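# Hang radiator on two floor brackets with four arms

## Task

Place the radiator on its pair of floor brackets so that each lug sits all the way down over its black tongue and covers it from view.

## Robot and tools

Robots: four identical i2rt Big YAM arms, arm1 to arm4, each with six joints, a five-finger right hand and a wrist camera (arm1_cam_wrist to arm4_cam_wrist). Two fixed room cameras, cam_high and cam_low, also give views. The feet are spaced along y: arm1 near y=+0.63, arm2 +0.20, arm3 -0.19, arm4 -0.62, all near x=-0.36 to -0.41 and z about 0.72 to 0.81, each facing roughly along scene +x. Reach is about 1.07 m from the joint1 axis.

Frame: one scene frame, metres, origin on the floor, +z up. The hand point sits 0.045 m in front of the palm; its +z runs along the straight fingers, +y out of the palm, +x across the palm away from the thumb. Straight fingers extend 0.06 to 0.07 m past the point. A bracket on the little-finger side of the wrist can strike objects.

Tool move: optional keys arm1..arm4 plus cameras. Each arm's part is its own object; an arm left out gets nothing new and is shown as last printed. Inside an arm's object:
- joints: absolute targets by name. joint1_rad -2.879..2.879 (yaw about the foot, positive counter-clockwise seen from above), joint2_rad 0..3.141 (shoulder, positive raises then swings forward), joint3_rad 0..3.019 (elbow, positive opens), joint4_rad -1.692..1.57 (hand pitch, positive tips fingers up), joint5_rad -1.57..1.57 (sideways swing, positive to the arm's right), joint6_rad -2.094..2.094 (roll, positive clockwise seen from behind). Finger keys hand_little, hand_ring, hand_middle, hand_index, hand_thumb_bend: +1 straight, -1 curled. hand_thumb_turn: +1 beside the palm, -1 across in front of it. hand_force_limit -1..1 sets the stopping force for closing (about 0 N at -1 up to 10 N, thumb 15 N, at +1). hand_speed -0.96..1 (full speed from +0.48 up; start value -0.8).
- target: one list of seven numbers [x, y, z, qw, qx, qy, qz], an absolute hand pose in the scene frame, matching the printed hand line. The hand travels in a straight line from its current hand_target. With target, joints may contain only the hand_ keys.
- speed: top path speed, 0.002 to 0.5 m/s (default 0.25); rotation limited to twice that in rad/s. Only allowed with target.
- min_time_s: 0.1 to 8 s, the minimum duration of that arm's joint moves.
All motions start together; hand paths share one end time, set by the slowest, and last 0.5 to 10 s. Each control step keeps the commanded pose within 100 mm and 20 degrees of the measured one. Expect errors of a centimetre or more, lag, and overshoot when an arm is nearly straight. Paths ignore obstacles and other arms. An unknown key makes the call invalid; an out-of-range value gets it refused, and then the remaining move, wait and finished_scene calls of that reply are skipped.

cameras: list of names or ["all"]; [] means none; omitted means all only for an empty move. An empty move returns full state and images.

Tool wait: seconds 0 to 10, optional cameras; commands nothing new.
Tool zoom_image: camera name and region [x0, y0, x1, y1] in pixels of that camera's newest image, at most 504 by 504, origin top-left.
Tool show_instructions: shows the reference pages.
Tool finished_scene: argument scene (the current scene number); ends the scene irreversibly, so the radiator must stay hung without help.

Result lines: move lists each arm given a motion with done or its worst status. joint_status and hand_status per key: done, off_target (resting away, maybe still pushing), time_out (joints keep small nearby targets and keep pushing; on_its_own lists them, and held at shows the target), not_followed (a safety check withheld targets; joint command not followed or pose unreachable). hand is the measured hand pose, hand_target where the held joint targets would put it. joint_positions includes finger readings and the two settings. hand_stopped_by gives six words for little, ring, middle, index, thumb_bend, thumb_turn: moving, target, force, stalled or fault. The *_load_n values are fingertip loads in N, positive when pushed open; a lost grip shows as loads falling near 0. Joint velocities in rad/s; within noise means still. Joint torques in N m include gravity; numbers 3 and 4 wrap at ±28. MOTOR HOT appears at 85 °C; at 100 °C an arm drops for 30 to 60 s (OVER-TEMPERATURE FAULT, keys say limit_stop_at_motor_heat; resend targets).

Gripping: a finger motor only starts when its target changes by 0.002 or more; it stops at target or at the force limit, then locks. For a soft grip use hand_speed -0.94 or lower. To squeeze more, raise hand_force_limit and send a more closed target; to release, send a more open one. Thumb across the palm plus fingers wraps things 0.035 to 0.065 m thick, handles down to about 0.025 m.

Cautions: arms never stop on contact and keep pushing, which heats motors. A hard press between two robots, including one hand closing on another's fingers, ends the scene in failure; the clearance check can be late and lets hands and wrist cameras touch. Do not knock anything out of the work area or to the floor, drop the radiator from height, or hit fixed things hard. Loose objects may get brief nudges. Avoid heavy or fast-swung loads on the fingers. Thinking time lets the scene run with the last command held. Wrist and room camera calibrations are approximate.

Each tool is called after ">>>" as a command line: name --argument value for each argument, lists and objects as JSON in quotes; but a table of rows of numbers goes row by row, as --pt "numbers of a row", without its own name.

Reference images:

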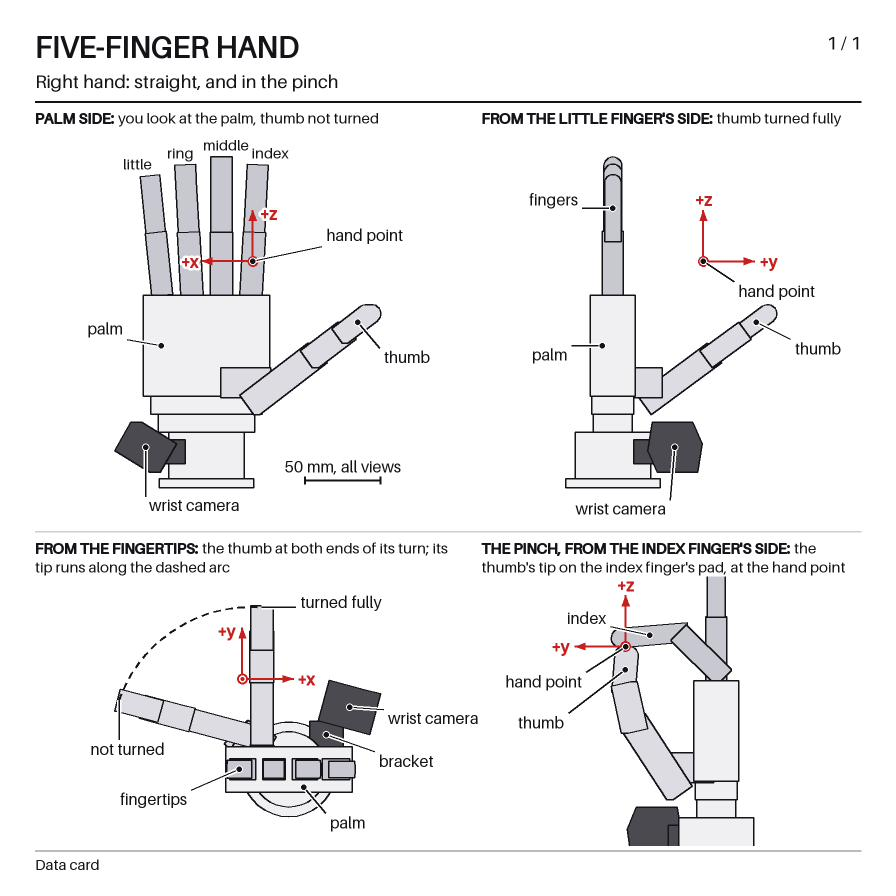

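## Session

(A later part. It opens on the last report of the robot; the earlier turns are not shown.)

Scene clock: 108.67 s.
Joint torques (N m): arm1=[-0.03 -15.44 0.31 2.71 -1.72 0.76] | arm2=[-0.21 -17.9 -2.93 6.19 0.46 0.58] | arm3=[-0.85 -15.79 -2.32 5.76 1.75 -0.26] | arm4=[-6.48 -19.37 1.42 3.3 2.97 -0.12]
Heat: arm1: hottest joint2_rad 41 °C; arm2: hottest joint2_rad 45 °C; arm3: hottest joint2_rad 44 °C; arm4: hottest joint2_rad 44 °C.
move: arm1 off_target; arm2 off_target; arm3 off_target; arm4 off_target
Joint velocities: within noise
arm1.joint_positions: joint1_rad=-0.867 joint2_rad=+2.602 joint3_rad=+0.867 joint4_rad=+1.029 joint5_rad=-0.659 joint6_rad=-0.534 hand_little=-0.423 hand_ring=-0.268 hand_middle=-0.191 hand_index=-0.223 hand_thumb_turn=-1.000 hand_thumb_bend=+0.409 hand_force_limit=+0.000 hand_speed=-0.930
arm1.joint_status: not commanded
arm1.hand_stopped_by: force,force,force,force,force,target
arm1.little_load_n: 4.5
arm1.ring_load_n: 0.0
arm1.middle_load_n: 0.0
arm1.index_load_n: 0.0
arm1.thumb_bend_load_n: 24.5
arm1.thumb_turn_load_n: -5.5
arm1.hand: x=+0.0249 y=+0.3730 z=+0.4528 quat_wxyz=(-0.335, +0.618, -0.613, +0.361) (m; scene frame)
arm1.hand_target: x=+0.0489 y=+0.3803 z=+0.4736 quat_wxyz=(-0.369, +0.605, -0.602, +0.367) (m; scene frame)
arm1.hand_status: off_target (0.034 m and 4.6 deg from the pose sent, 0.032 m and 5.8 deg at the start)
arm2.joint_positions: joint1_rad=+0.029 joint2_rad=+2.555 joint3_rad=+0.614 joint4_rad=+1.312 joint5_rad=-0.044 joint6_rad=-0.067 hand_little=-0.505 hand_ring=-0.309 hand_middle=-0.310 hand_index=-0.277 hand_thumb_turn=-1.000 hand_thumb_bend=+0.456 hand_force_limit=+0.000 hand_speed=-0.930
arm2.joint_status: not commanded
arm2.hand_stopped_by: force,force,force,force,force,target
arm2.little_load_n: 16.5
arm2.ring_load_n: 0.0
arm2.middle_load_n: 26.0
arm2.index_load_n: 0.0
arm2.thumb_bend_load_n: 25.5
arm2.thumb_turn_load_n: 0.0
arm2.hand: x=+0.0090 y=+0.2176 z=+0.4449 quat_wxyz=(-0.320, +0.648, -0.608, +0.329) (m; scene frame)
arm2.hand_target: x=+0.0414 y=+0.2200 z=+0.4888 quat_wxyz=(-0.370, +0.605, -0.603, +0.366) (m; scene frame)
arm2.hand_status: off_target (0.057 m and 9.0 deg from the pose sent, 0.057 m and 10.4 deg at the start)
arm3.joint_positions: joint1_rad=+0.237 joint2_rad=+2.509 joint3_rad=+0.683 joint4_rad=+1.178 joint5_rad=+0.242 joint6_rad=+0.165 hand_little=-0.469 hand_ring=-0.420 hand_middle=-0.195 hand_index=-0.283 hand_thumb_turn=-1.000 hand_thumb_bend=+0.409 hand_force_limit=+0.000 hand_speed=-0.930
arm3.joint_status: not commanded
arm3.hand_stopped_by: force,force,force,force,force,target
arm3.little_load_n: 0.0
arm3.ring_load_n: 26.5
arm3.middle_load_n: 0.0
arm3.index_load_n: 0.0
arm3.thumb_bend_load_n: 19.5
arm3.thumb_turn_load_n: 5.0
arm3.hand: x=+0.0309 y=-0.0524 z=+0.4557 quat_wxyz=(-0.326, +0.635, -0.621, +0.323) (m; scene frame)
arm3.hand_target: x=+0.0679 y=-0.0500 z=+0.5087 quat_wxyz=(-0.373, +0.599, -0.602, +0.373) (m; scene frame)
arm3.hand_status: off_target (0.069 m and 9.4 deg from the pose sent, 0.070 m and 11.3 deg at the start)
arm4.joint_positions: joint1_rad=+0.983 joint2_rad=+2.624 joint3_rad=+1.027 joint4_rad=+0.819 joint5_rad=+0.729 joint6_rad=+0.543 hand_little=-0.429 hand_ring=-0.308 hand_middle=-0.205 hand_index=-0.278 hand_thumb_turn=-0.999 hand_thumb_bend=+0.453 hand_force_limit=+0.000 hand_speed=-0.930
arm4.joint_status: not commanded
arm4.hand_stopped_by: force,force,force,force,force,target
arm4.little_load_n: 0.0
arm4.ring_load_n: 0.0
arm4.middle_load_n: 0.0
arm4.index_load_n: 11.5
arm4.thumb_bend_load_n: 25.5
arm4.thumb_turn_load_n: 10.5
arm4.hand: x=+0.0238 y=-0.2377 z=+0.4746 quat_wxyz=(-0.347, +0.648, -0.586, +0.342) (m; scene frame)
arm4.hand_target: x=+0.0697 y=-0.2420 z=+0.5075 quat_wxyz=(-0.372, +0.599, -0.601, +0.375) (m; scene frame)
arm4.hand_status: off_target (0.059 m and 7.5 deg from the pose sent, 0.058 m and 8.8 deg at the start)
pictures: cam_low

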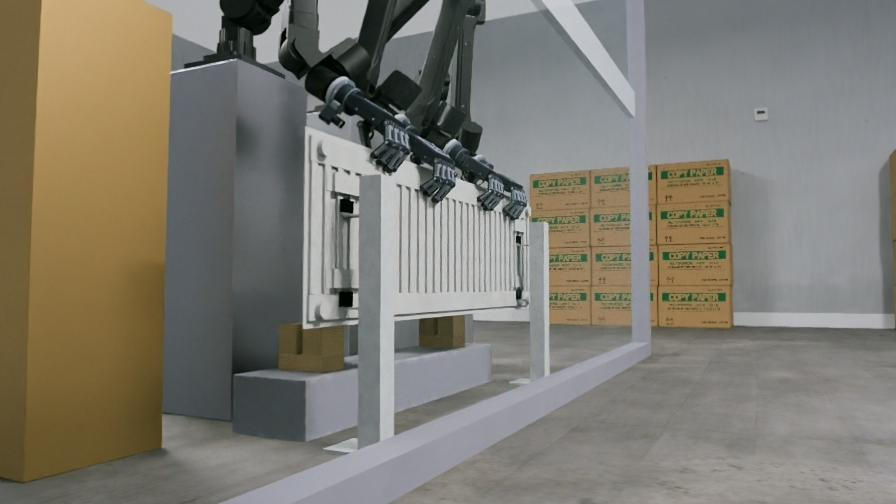

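>>> move --arm1 '{"target": [0.046, 0.38, 0.456, -0.3694, 0.6030, -0.6030, 0.3694], "speed": 0.05}' --arm2 '{"target": [0.039, 0.22, 0.474, -0.3694, 0.6030, -0.6030, 0.3694], "speed": 0.05}' --arm3 '{"target": [0.066, -0.050, 0.494, -0.3746, 0.5997, -0.5997, 0.3746], "speed": 0.05}' --arm4 '{"target": [0.068, -0.24, 0.489, -0.3746, 0.5997, -0.5997, 0.3746], "speed": 0.05}' --cameras '["cam_low"]'

>>> zoom_image --camera "cam_low" --region '[310, 170, 370, 230]'

>>> zoom_image --camera "cam_low" --region '[310, 260, 370, 320]'

>>> zoom_image --camera "cam_low" --region '[496, 205, 536, 255]'

>>> zoom_image --camera "cam_low" --region '[496, 262, 536, 312]'

Scene clock: 110.63 s.
Joint torques (N m): arm1=[-0.15 -14.62 0.58 2.48 -1.6 0.74] | arm2=[0.67 -16.85 -2.95 5.87 0.49 0.68] | arm3=[-0.79 -15.38 -2.11 5.56 1.62 -0.16] | arm4=[-6.12 -18.2 2.19 3.03 2.84 -0.15]
Heat: arm1: hottest joint2_rad 41 °C; arm2: hottest joint2_rad 45 °C; arm3: hottest joint2_rad 44 °C; arm4: hottest joint2_rad 44 °C.
move: arm1 off_target; arm2 off_target; arm3 off_target; arm4 off_target
Joint velocities: within noise
arm1.joint_positions: joint1_rad=-0.874 joint2_rad=+2.645 joint3_rad=+0.889 joint4_rad=+1.058 joint5_rad=-0.667 joint6_rad=-0.537 hand_little=-0.423 hand_ring=-0.268 hand_middle=-0.191 hand_index=-0.223 hand_thumb_turn=-1.000 hand_thumb_bend=+0.409 hand_force_limit=+0.000 hand_speed=-0.930
arm1.joint_status: not commanded
arm1.hand_stopped_by: force,force,force,force,force,target
arm1.little_load_n: 6.0
arm1.ring_load_n: 0.0
arm1.middle_load_n: 0.0
arm1.index_load_n: 0.0
arm1.thumb_bend_load_n: 23.0
arm1.thumb_turn_load_n: -5.5
arm1.hand: x=+0.0232 y=+0.3724 z=+0.4405 quat_wxyz=(-0.336, +0.618, -0.610, +0.365) (m; scene frame)
arm1.hand_target: x=+0.0449 y=+0.3803 z=+0.4559 quat_wxyz=(-0.369, +0.605, -0.602, +0.367) (m; scene frame)
arm1.hand_status: off_target (0.029 m and 4.2 deg from the pose sent, 0.023 m and 4.6 deg at the start)
arm2.joint_positions: joint1_rad=+0.029 joint2_rad=+2.607 joint3_rad=+0.633 joint4_rad=+1.359 joint5_rad=-0.044 joint6_rad=-0.070 hand_little=-0.505 hand_ring=-0.309 hand_middle=-0.310 hand_index=-0.277 hand_thumb_turn=-1.000 hand_thumb_bend=+0.456 hand_force_limit=+0.000 hand_speed=-0.930
arm2.joint_status: not commanded
arm2.hand_stopped_by: force,force,force,force,force,target
arm2.little_load_n: 19.0
arm2.ring_load_n: 0.0
arm2.middle_load_n: 26.5
arm2.index_load_n: 0.0
arm2.thumb_bend_load_n: 26.0
arm2.thumb_turn_load_n: 0.0
arm2.hand: x=+0.0077 y=+0.2173 z=+0.4336 quat_wxyz=(-0.323, +0.647, -0.605, +0.334) (m; scene frame)
arm2.hand_target: x=+0.0375 y=+0.2199 z=+0.4725 quat_wxyz=(-0.370, +0.605, -0.602, +0.366) (m; scene frame)
arm2.hand_status: off_target (0.051 m and 8.3 deg from the pose sent, 0.042 m and 9.0 deg at the start)
arm3.joint_positions: joint1_rad=+0.239 joint2_rad=+2.559 joint3_rad=+0.697 joint4_rad=+1.229 joint5_rad=+0.248 joint6_rad=+0.158 hand_little=-0.469 hand_ring=-0.418 hand_middle=-0.195 hand_index=-0.283 hand_thumb_turn=-1.000 hand_thumb_bend=+0.409 hand_force_limit=+0.000 hand_speed=-0.930
arm3.joint_status: not commanded
arm3.hand_stopped_by: force,force,force,force,force,target
arm3.little_load_n: 1.5
arm3.ring_load_n: 27.0
arm3.middle_load_n: 0.0
arm3.index_load_n: 0.0
arm3.thumb_bend_load_n: 20.0
arm3.thumb_turn_load_n: 5.0
arm3.hand: x=+0.0292 y=-0.0538 z=+0.4448 quat_wxyz=(-0.330, +0.634, -0.618, +0.329) (m; scene frame)
arm3.hand_target: x=+0.0641 y=-0.0500 z=+0.4917 quat_wxyz=(-0.374, +0.599, -0.601, +0.373) (m; scene frame)
arm3.hand_status: off_target (0.062 m and 8.5 deg from the pose sent, 0.052 m and 9.4 deg at the start)
arm4.joint_positions: joint1_rad=+0.985 joint2_rad=+2.659 joint3_rad=+1.041 joint4_rad=+0.846 joint5_rad=+0.737 joint6_rad=+0.551 hand_little=-0.429 hand_ring=-0.308 hand_middle=-0.205 hand_index=-0.278 hand_thumb_turn=-0.999 hand_thumb_bend=+0.453 hand_force_limit=+0.000 hand_speed=-0.930
arm4.joint_status: not commanded
arm4.hand_stopped_by: force,force,force,force,force,target
arm4.little_load_n: 0.5
arm4.ring_load_n: 0.0
arm4.middle_load_n: 0.0
arm4.index_load_n: 13.0
arm4.thumb_bend_load_n: 23.5
arm4.thumb_turn_load_n: 9.0
arm4.hand: x=+0.0223 y=-0.2396 z=+0.4639 quat_wxyz=(-0.351, +0.643, -0.588, +0.344) (m; scene frame)
arm4.hand_target: x=+0.0658 y=-0.2419 z=+0.4893 quat_wxyz=(-0.373, +0.599, -0.601, +0.375) (m; scene frame)
arm4.hand_status: off_target (0.052 m and 6.8 deg from the pose sent, 0.047 m and 7.5 deg at the start)
pictures: cam_low

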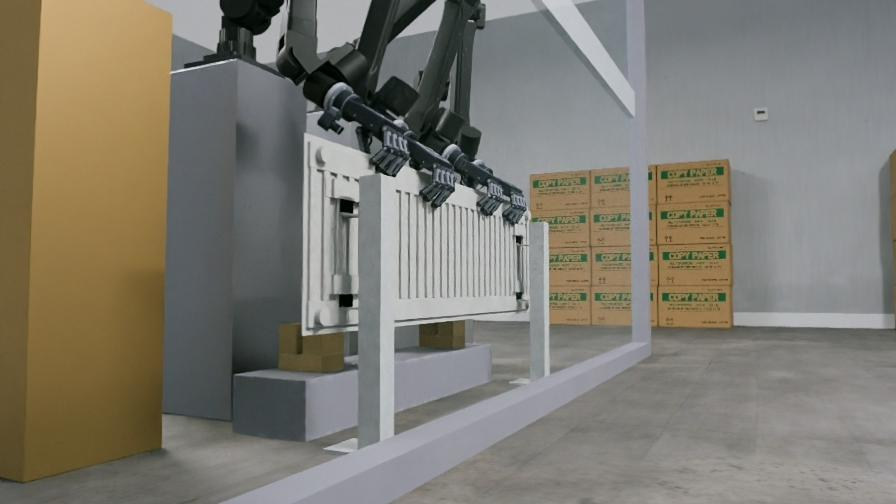

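Scaled by 8.400 from the camera's 896x504 image, which has a finer 1280x720 frame.

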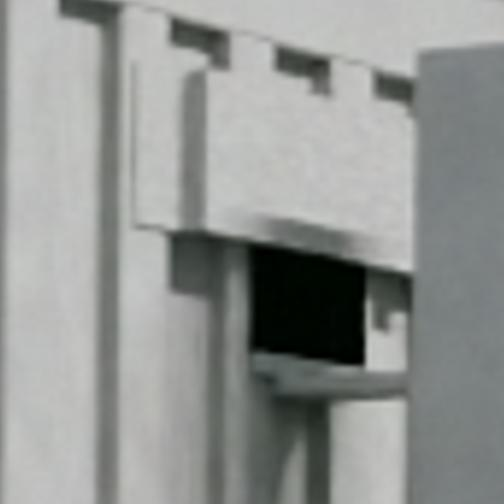

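Scaled by 8.400 from the camera's 896x504 image, which has a finer 1280x720 frame.

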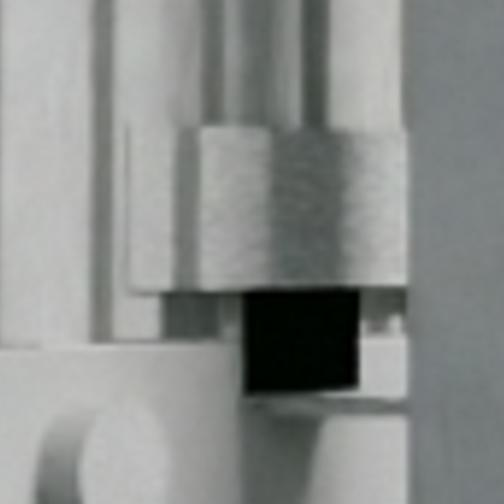

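Scaled by 10.080 from the camera's 896x504 image, which has a finer 1280x720 frame.

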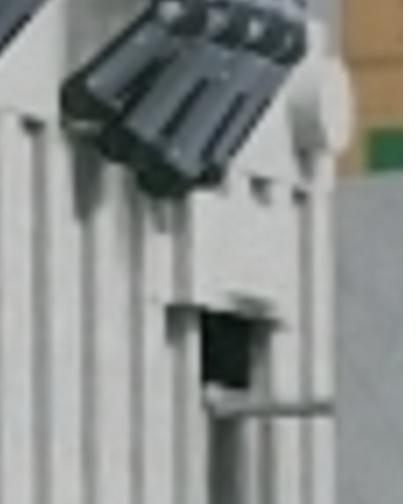

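Scaled by 10.080 from the camera's 896x504 image, which has a finer 1280x720 frame.

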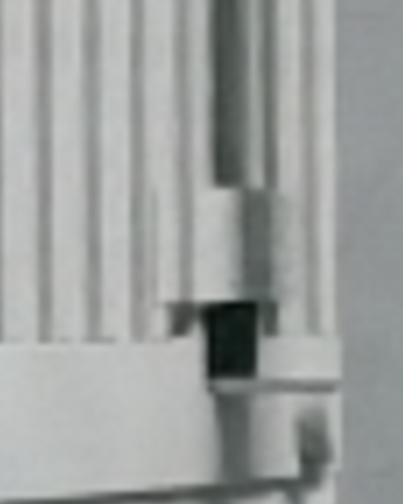

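>>> move --arm1 '{"target": [0.042, 0.38, 0.436, -0.3694, 0.6030, -0.6030, 0.3694], "speed": 0.05}' --arm2 '{"target": [0.035, 0.22, 0.454, -0.3694, 0.6030, -0.6030, 0.3694], "speed": 0.05}' --arm3 '{"target": [0.062, -0.050, 0.474, -0.3746, 0.5997, -0.5997, 0.3746], "speed": 0.05}' --arm4 '{"target": [0.064, -0.24, 0.469, -0.3746, 0.5997, -0.5997, 0.3746], "speed": 0.05}' --cameras '["cam_low"]'

>>> zoom_image --camera "cam_low" --region '[310, 170, 370, 230]'

>>> zoom_image --camera "cam_low" --region '[310, 260, 370, 320]'

>>> zoom_image --camera "cam_low" --region '[496, 205, 536, 255]'

>>> zoom_image --camera "cam_low" --region '[496, 262, 536, 312]'

Scene clock: 112.20 s.
Joint torques (N m): arm1=[-0.21 -14.51 0.4 2.44 -1.56 0.7] | arm2=[0.44 -17.55 -3.4 5.87 0.48 0.66] | arm3=[-0.44 -15.5 -2.69 5.33 1.66 -0.15] | arm4=[-5.83 -18.2 1.95 3 2.8 -0.14]
Heat: arm1: hottest joint2_rad 41 °C; arm2: hottest joint2_rad 45 °C; arm3: hottest joint2_rad 44 °C; arm4: hottest joint2_rad 44 °C.
move: arm1 off_target; arm2 off_target; arm3 off_target; arm4 off_target
Joint velocities: within noise
arm1.joint_positions: joint1_rad=-0.880 joint2_rad=+2.703 joint3_rad=+0.923 joint4_rad=+1.080 joint5_rad=-0.674 joint6_rad=-0.539 hand_little=-0.423 hand_ring=-0.268 hand_middle=-0.191 hand_index=-0.223 hand_thumb_turn=-1.000 hand_thumb_bend=+0.409 hand_force_limit=+0.000 hand_speed=-0.930
arm1.joint_status: not commanded
arm1.hand_stopped_by: force,force,force,force,force,target
arm1.little_load_n: 5.5
arm1.ring_load_n: 0.0
arm1.middle_load_n: 0.0
arm1.index_load_n: 0.0
arm1.thumb_bend_load_n: 22.5
arm1.thumb_turn_load_n: -5.0
arm1.hand: x=+0.0199 y=+0.3733 z=+0.4212 quat_wxyz=(-0.338, +0.617, -0.610, +0.365) (m; scene frame)
arm1.hand_target: x=+0.0409 y=+0.3804 z=+0.4358 quat_wxyz=(-0.369, +0.605, -0.603, +0.367) (m; scene frame)
arm1.hand_status: off_target (0.027 m and 4.1 deg from the pose sent, 0.021 m and 4.2 deg at the start)
arm2.joint_positions: joint1_rad=+0.029 joint2_rad=+2.676 joint3_rad=+0.668 joint4_rad=+1.399 joint5_rad=-0.042 joint6_rad=-0.070 hand_little=-0.505 hand_ring=-0.309 hand_middle=-0.310 hand_index=-0.277 hand_thumb_turn=-1.000 hand_thumb_bend=+0.456 hand_force_limit=+0.000 hand_speed=-0.930
arm2.joint_status: not commanded
arm2.hand_stopped_by: force,force,force,force,force,target
arm2.little_load_n: 19.0
arm2.ring_load_n: 0.0
arm2.middle_load_n: 26.5
arm2.index_load_n: 0.0
arm2.thumb_bend_load_n: 26.0
arm2.thumb_turn_load_n: 0.0
arm2.hand: x=+0.0058 y=+0.2170 z=+0.4148 quat_wxyz=(-0.324, +0.646, -0.604, +0.337) (m; scene frame)
arm2.hand_target: x=+0.0339 y=+0.2199 z=+0.4525 quat_wxyz=(-0.370, +0.605, -0.602, +0.367) (m; scene frame)
arm2.hand_status: off_target (0.049 m and 8.0 deg from the pose sent, 0.034 m and 8.3 deg at the start)
arm3.joint_positions: joint1_rad=+0.239 joint2_rad=+2.625 joint3_rad=+0.730 joint4_rad=+1.269 joint5_rad=+0.249 joint6_rad=+0.158 hand_little=-0.469 hand_ring=-0.418 hand_middle=-0.195 hand_index=-0.283 hand_thumb_turn=-1.000 hand_thumb_bend=+0.410 hand_force_limit=+0.000 hand_speed=-0.930
arm3.joint_status: not commanded
arm3.hand_stopped_by: force,force,force,force,force,target
arm3.little_load_n: 1.0
arm3.ring_load_n: 26.5
arm3.middle_load_n: 0.0
arm3.index_load_n: 0.0
arm3.thumb_bend_load_n: 19.5
arm3.thumb_turn_load_n: 5.0
arm3.hand: x=+0.0277 y=-0.0543 z=+0.4260 quat_wxyz=(-0.332, +0.632, -0.617, +0.331) (m; scene frame)
arm3.hand_target: x=+0.0604 y=-0.0500 z=+0.4717 quat_wxyz=(-0.374, +0.599, -0.602, +0.373) (m; scene frame)
arm3.hand_status: off_target (0.059 m and 8.2 deg from the pose sent, 0.044 m and 8.5 deg at the start)
arm4.joint_positions: joint1_rad=+0.990 joint2_rad=+2.712 joint3_rad=+1.076 joint4_rad=+0.863 joint5_rad=+0.744 joint6_rad=+0.557 hand_little=-0.429 hand_ring=-0.308 hand_middle=-0.205 hand_index=-0.278 hand_thumb_turn=-0.999 hand_thumb_bend=+0.453 hand_force_limit=+0.000 hand_speed=-0.930
arm4.joint_status: not commanded
arm4.hand_stopped_by: force,force,force,force,force,target
arm4.little_load_n: 0.0
arm4.ring_load_n: 0.0
arm4.middle_load_n: 0.0
arm4.index_load_n: 12.0
arm4.thumb_bend_load_n: 23.5
arm4.thumb_turn_load_n: 9.0
arm4.hand: x=+0.0202 y=-0.2400 z=+0.4448 quat_wxyz=(-0.351, +0.641, -0.589, +0.345) (m; scene frame)
arm4.hand_target: x=+0.0621 y=-0.2417 z=+0.4694 quat_wxyz=(-0.373, +0.599, -0.601, +0.375) (m; scene frame)
arm4.hand_status: off_target (0.050 m and 6.6 deg from the pose sent, 0.042 m and 6.8 deg at the start)
pictures: cam_low

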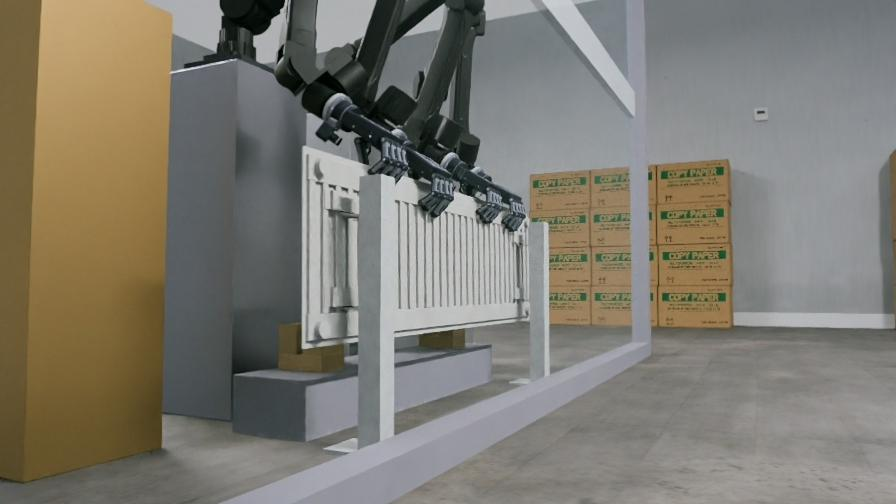

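Scaled by 8.400 from the camera's 896x504 image, which has a finer 1280x720 frame.

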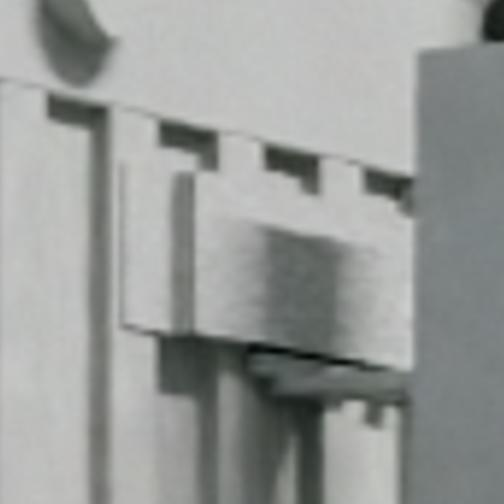

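Scaled by 8.400 from the camera's 896x504 image, which has a finer 1280x720 frame.

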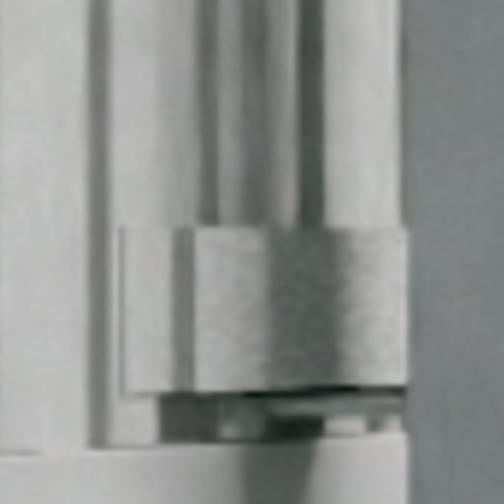

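Scaled by 10.080 from the camera's 896x504 image, which has a finer 1280x720 frame.

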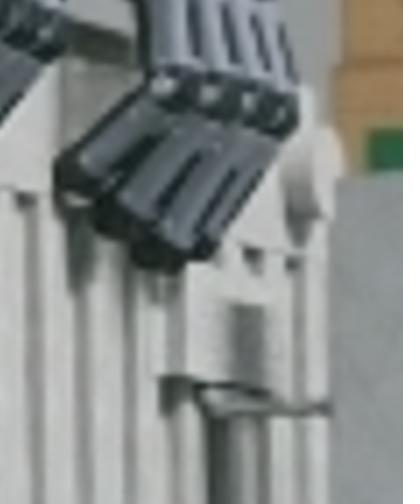

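Scaled by 10.080 from the camera's 896x504 image, which has a finer 1280x720 frame.

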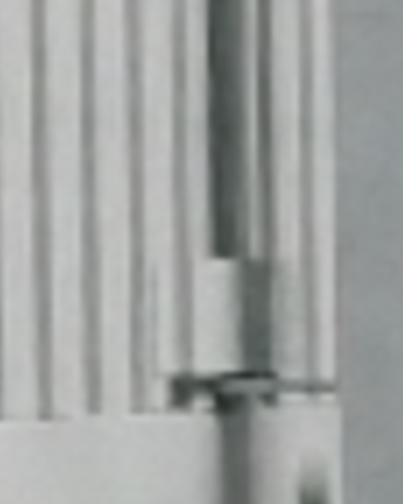

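>>> move --arm1 '{"target": [0.038, 0.38, 0.418, -0.3694, 0.6030, -0.6030, 0.3694], "speed": 0.05}' --arm2 '{"target": [0.031, 0.22, 0.436, -0.3694, 0.6030, -0.6030, 0.3694], "speed": 0.05}' --arm3 '{"target": [0.056, -0.050, 0.454, -0.3746, 0.5997, -0.5997, 0.3746], "speed": 0.05}' --arm4 '{"target": [0.058, -0.24, 0.449, -0.3746, 0.5997, -0.5997, 0.3746], "speed": 0.05}' --cameras '["cam_low"]'

>>> zoom_image --camera "cam_low" --region '[310, 170, 370, 230]'

>>> zoom_image --camera "cam_low" --region '[310, 260, 370, 320]'

>>> zoom_image --camera "cam_low" --region '[496, 205, 536, 255]'

>>> zoom_image --camera "cam_low" --region '[496, 262, 536, 312]'

Scene clock: 113.93 s.
Joint torques (N m): arm1=[-0.5 -12.45 1.66 1.94 -0.96 0.62] | arm2=[0.15 -15.56 -1.96 4.82 0.61 0.7] | arm3=[-0.67 -12.63 -1.63 4.56 1.54 -0.08] | arm4=[-5.54 -15.44 3.25 2.52 2.05 -0.03]
Heat: arm1: hottest joint2_rad 41 °C; arm2: hottest joint2_rad 45 °C; arm3: hottest joint2_rad 44 °C; arm4: hottest joint2_rad 44 °C.
move: arm1 off_target; arm2 off_target; arm3 off_target; arm4 off_target
Joint velocities: within noise
arm1.joint_positions: joint1_rad=-0.885 joint2_rad=+2.725 joint3_rad=+0.939 joint4_rad=+1.111 joint5_rad=-0.695 joint6_rad=-0.535 hand_little=-0.423 hand_ring=-0.268 hand_middle=-0.191 hand_index=-0.223 hand_thumb_turn=-1.000 hand_thumb_bend=+0.409 hand_force_limit=+0.000 hand_speed=-0.930
arm1.joint_status: not commanded
arm1.hand_stopped_by: force,force,force,force,force,target
arm1.little_load_n: 7.0
arm1.ring_load_n: 0.0
arm1.middle_load_n: 0.0
arm1.index_load_n: 0.5
arm1.thumb_bend_load_n: 19.0
arm1.thumb_turn_load_n: -4.5
arm1.hand: x=+0.0227 y=+0.3719 z=+0.4184 quat_wxyz=(-0.346, +0.616, -0.602, +0.373) (m; scene frame)
arm1.hand_target: x=+0.0374 y=+0.3802 z=+0.4184 quat_wxyz=(-0.369, +0.604, -0.603, +0.368) (m; scene frame)
arm1.hand_status: off_target (0.017 m and 3.1 deg from the pose sent, 0.020 m and 4.0 deg at the start)
arm2.joint_positions: joint1_rad=+0.029 joint2_rad=+2.708 joint3_rad=+0.678 joint4_rad=+1.454 joint5_rad=-0.044 joint6_rad=-0.070 hand_little=-0.504 hand_ring=-0.309 hand_middle=-0.310 hand_index=-0.277 hand_thumb_turn=-1.000 hand_thumb_bend=+0.456 hand_force_limit=+0.000 hand_speed=-0.930
arm2.joint_status: not commanded
arm2.hand_stopped_by: force,force,force,force,force,target
arm2.little_load_n: 23.5
arm2.ring_load_n: 0.0
arm2.middle_load_n: 26.0
arm2.index_load_n: 0.0
arm2.thumb_bend_load_n: 27.0
arm2.thumb_turn_load_n: 0.0
arm2.hand: x=+0.0082 y=+0.2172 z=+0.4127 quat_wxyz=(-0.335, +0.640, -0.598, +0.347) (m; scene frame)
arm2.hand_target: x=+0.0303 y=+0.2199 z=+0.4359 quat_wxyz=(-0.370, +0.605, -0.602, +0.367) (m; scene frame)
arm2.hand_status: off_target (0.033 m and 6.4 deg from the pose sent, 0.033 m and 8.0 deg at the start)
arm3.joint_positions: joint1_rad=+0.243 joint2_rad=+2.660 joint3_rad=+0.738 joint4_rad=+1.332 joint5_rad=+0.256 joint6_rad=+0.152 hand_little=-0.468 hand_ring=-0.415 hand_middle=-0.195 hand_index=-0.283 hand_thumb_turn=-1.000 hand_thumb_bend=+0.410 hand_force_limit=+0.000 hand_speed=-0.930
arm3.joint_status: not commanded
arm3.hand_stopped_by: force,force,force,force,force,target
arm3.little_load_n: 3.5
arm3.ring_load_n: 27.5
arm3.middle_load_n: 0.0
arm3.index_load_n: 0.0
arm3.thumb_bend_load_n: 21.5
arm3.thumb_turn_load_n: 4.5
arm3.hand: x=+0.0296 y=-0.0538 z=+0.4237 quat_wxyz=(-0.344, +0.626, -0.611, +0.341) (m; scene frame)
arm3.hand_target: x=+0.0551 y=-0.0500 z=+0.4535 quat_wxyz=(-0.374, +0.599, -0.601, +0.374) (m; scene frame)
arm3.hand_status: off_target (0.040 m and 6.1 deg from the pose sent, 0.040 m and 8.2 deg at the start)
arm4.joint_positions: joint1_rad=+0.997 joint2_rad=+2.732 joint3_rad=+1.086 joint4_rad=+0.889 joint5_rad=+0.768 joint6_rad=+0.552 hand_little=-0.429 hand_ring=-0.308 hand_middle=-0.205 hand_index=-0.278 hand_thumb_turn=-0.999 hand_thumb_bend=+0.453 hand_force_limit=+0.000 hand_speed=-0.930
arm4.joint_status: not commanded
arm4.hand_stopped_by: force,force,force,force,force,target
arm4.little_load_n: 3.5
arm4.ring_load_n: 2.0
arm4.middle_load_n: 0.0
arm4.index_load_n: 11.5
arm4.thumb_bend_load_n: 23.0
arm4.thumb_turn_load_n: 7.0
arm4.hand: x=+0.0217 y=-0.2401 z=+0.4421 quat_wxyz=(-0.357, +0.634, -0.587, +0.354) (m; scene frame)
arm4.hand_target: x=+0.0563 y=-0.2418 z=+0.4502 quat_wxyz=(-0.373, +0.600, -0.600, +0.375) (m; scene frame)
arm4.hand_status: off_target (0.037 m and 5.2 deg from the pose sent, 0.038 m and 6.6 deg at the start)
pictures: cam_low

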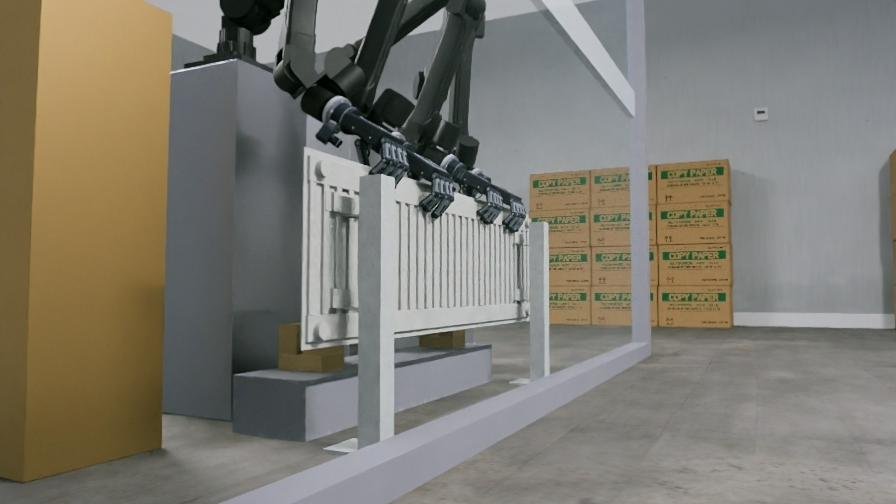

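Scaled by 8.400 from the camera's 896x504 image, which has a finer 1280x720 frame.

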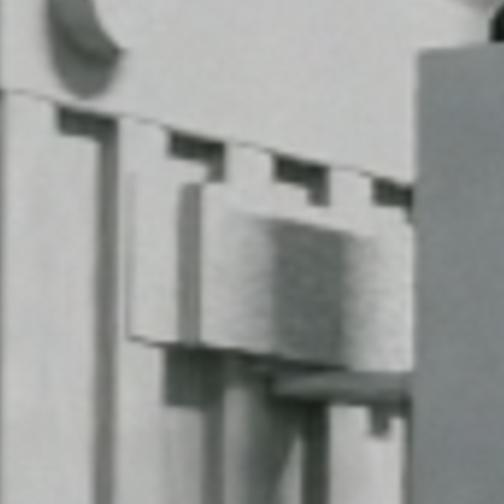

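Scaled by 8.400 from the camera's 896x504 image, which has a finer 1280x720 frame.

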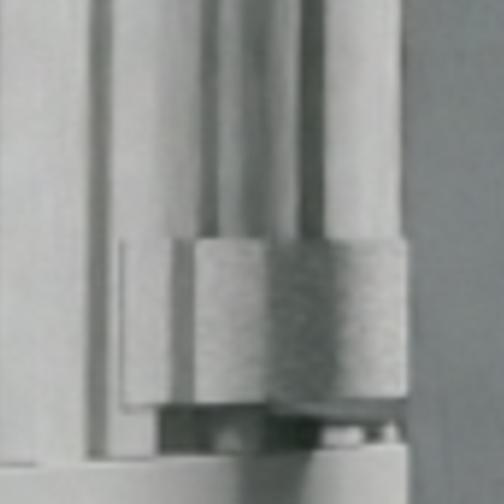

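Scaled by 10.080 from the camera's 896x504 image, which has a finer 1280x720 frame.

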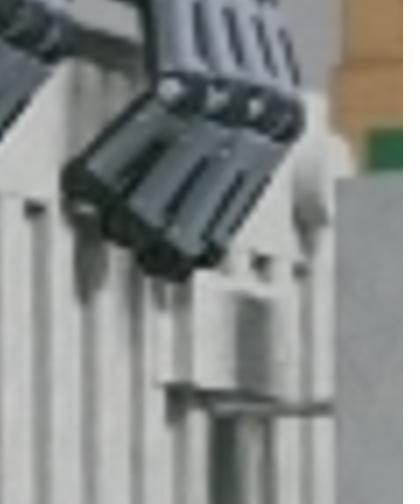

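Scaled by 10.080 from the camera's 896x504 image, which has a finer 1280x720 frame.

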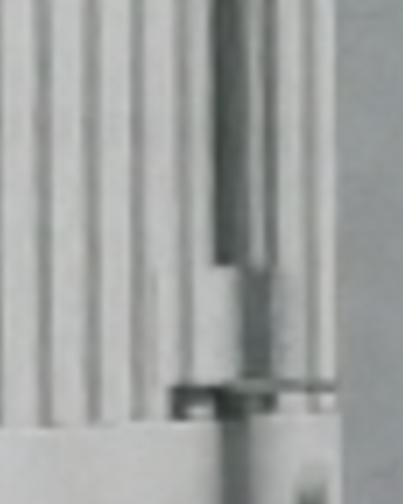

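>>> move --arm1 '{"target": [0.022, 0.372, 0.414, -0.346, 0.616, -0.602, 0.373], "speed": 0.06}' --arm2 '{"target": [0.008, 0.217, 0.408, -0.335, 0.640, -0.598, 0.347], "speed": 0.06}' --arm3 '{"target": [0.028, -0.054, 0.419, -0.344, 0.626, -0.611, 0.341], "speed": 0.06}' --arm4 '{"target": [0.021, -0.240, 0.437, -0.357, 0.634, -0.587, 0.354], "speed": 0.06}' --cameras '["cam_low", "cam_high"]'

>>> zoom_image --camera "cam_low" --region '[310, 170, 370, 230]'

>>> zoom_image --camera "cam_low" --region '[310, 260, 370, 320]'

>>> zoom_image --camera "cam_low" --region '[490, 205, 540, 315]'

Scene clock: 169.83 s.
Joint torques (N m): arm1=[-1.9 -12.75 0.28 1.21 -0.32 -0.01] | arm2=[-0.03 -13.16 -1.31 1.83 0.29 0.17] | arm3=[-0.79 -9.47 -0.95 2.06 0.54 0.07] | arm4=[-1.96 -15.44 0.98 1.29 0.64 0.15]
Heat: arm1: hottest joint2_rad 42 °C; arm2: hottest joint2_rad 43 °C; arm3: hottest joint2_rad 43 °C; arm4: hottest joint2_rad 43 °C.
move: arm1 done; arm2 done; arm3 done; arm4 done
Joint velocities: within noise
arm1.joint_positions: joint1_rad=-0.889 joint2_rad=+2.725 joint3_rad=+0.937 joint4_rad=+1.111 joint5_rad=-0.695 joint6_rad=-0.547 hand_little=-0.423 hand_ring=-0.268 hand_middle=-0.191 hand_index=-0.223 hand_thumb_turn=-1.000 hand_thumb_bend=+0.409 hand_force_limit=+0.000 hand_speed=-0.930
arm1.joint_status: not commanded
arm1.hand_stopped_by: force,force,force,force,force,target
arm1.little_load_n: 8.0
arm1.ring_load_n: 0.0
arm1.middle_load_n: 0.5
arm1.index_load_n: 0.0
arm1.thumb_bend_load_n: 14.5
arm1.thumb_turn_load_n: -2.5
arm1.hand: x=+0.0211 y=+0.3706 z=+0.4181 quat_wxyz=(-0.343, +0.618, -0.599, +0.375) (m; scene frame)
arm1.hand_target: x=+0.0220 y=+0.3721 z=+0.4141 quat_wxyz=(-0.346, +0.616, -0.602, +0.373) (m; scene frame)
arm1.hand_status: done (0.004 m and 0.6 deg from the pose sent, 0.004 m and 0.0 deg at the start)
arm2.joint_positions: joint1_rad=+0.029 joint2_rad=+2.711 joint3_rad=+0.679 joint4_rad=+1.454 joint5_rad=-0.050 joint6_rad=-0.083 hand_little=-0.504 hand_ring=-0.309 hand_middle=-0.310 hand_index=-0.277 hand_thumb_turn=-1.000 hand_thumb_bend=+0.456 hand_force_limit=+0.000 hand_speed=-0.930
arm2.joint_status: not commanded
arm2.hand_stopped_by: force,force,force,force,force,target
arm2.little_load_n: 18.0
arm2.ring_load_n: 0.0
arm2.middle_load_n: 23.5
arm2.index_load_n: 0.0
arm2.thumb_bend_load_n: 26.0
arm2.thumb_turn_load_n: 1.0
arm2.hand: x=+0.0071 y=+0.2173 z=+0.4115 quat_wxyz=(-0.334, +0.645, -0.593, +0.347) (m; scene frame)
arm2.hand_target: x=+0.0081 y=+0.2170 z=+0.4081 quat_wxyz=(-0.335, +0.640, -0.598, +0.347) (m; scene frame)
arm2.hand_status: done (0.004 m and 0.9 deg from the pose sent, 0.005 m and 0.1 deg at the start)
arm3.joint_positions: joint1_rad=+0.243 joint2_rad=+2.665 joint3_rad=+0.738 joint4_rad=+1.332 joint5_rad=+0.248 joint6_rad=+0.146 hand_little=-0.469 hand_ring=-0.415 hand_middle=-0.195 hand_index=-0.283 hand_thumb_turn=-1.000 hand_thumb_bend=+0.410 hand_force_limit=+0.000 hand_speed=-0.930
arm3.joint_status: not commanded
arm3.hand_stopped_by: force,force,force,force,force,target
arm3.little_load_n: 1.0
arm3.ring_load_n: 24.0
arm3.middle_load_n: 0.0
arm3.index_load_n: 0.0
arm3.thumb_bend_load_n: 18.5
arm3.thumb_turn_load_n: 3.5
arm3.hand: x=+0.0270 y=-0.0534 z=+0.4212 quat_wxyz=(-0.343, +0.630, -0.609, +0.338) (m; scene frame)
arm3.hand_target: x=+0.0280 y=-0.0541 z=+0.4191 quat_wxyz=(-0.344, +0.626, -0.611, +0.341) (m; scene frame)
arm3.hand_status: done (0.003 m and 0.7 deg from the pose sent, 0.005 m and 0.0 deg at the start)
arm4.joint_positions: joint1_rad=+1.000 joint2_rad=+2.732 joint3_rad=+1.085 joint4_rad=+0.889 joint5_rad=+0.767 joint6_rad=+0.552 hand_little=-0.429 hand_ring=-0.308 hand_middle=-0.205 hand_index=-0.278 hand_thumb_turn=-0.999 hand_thumb_bend=+0.453 hand_force_limit=+0.000 hand_speed=-0.930
arm4.joint_status: not commanded
arm4.hand_stopped_by: force,force,force,force,force,target
arm4.little_load_n: 4.0
arm4.ring_load_n: 2.5
arm4.middle_load_n: 0.0
arm4.index_load_n: 13.0
arm4.thumb_bend_load_n: 21.5
arm4.thumb_turn_load_n: 6.5
arm4.hand: x=+0.0198 y=-0.2391 z=+0.4420 quat_wxyz=(-0.358, +0.636, -0.586, +0.353) (m; scene frame)
arm4.hand_target: x=+0.0210 y=-0.2399 z=+0.4372 quat_wxyz=(-0.357, +0.634, -0.587, +0.354) (m; scene frame)
arm4.hand_status: done (0.005 m and 0.3 deg from the pose sent, 0.005 m and 0.0 deg at the start)
pictures: cam_high, cam_low

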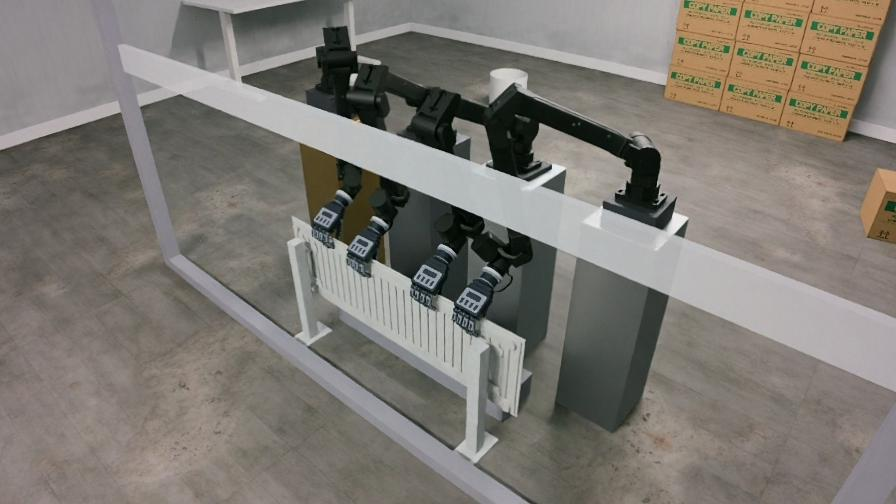

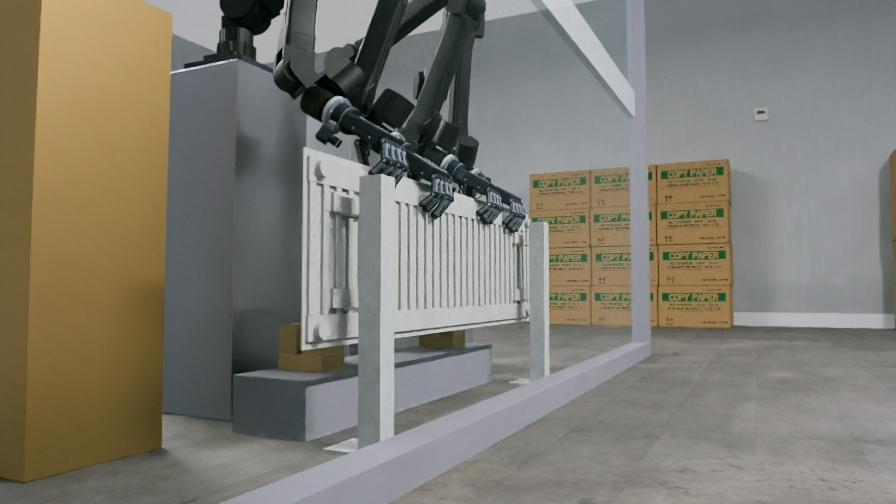

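Scaled by 8.400 from the camera's 896x504 image, which has a finer 1280x720 frame.

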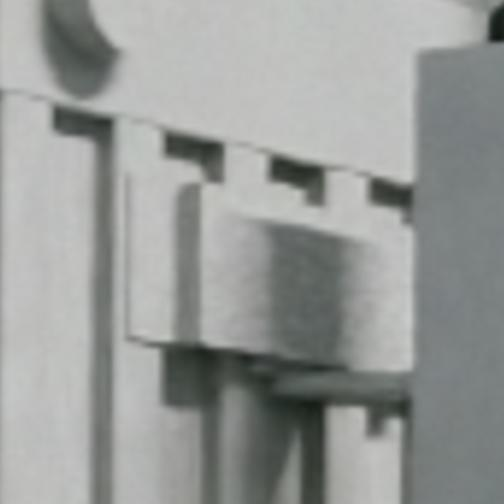

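Scaled by 8.400 from the camera's 896x504 image, which has a finer 1280x720 frame.

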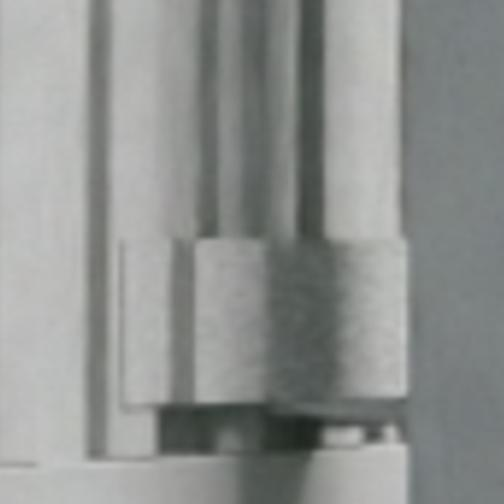

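Scaled by 4.582 from the camera's 896x504 image, which has a finer 1280x720 frame.

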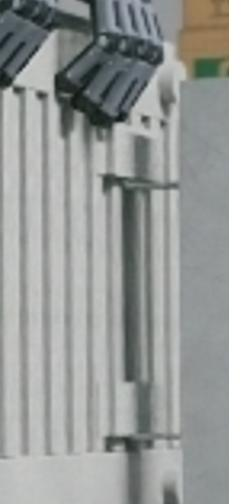

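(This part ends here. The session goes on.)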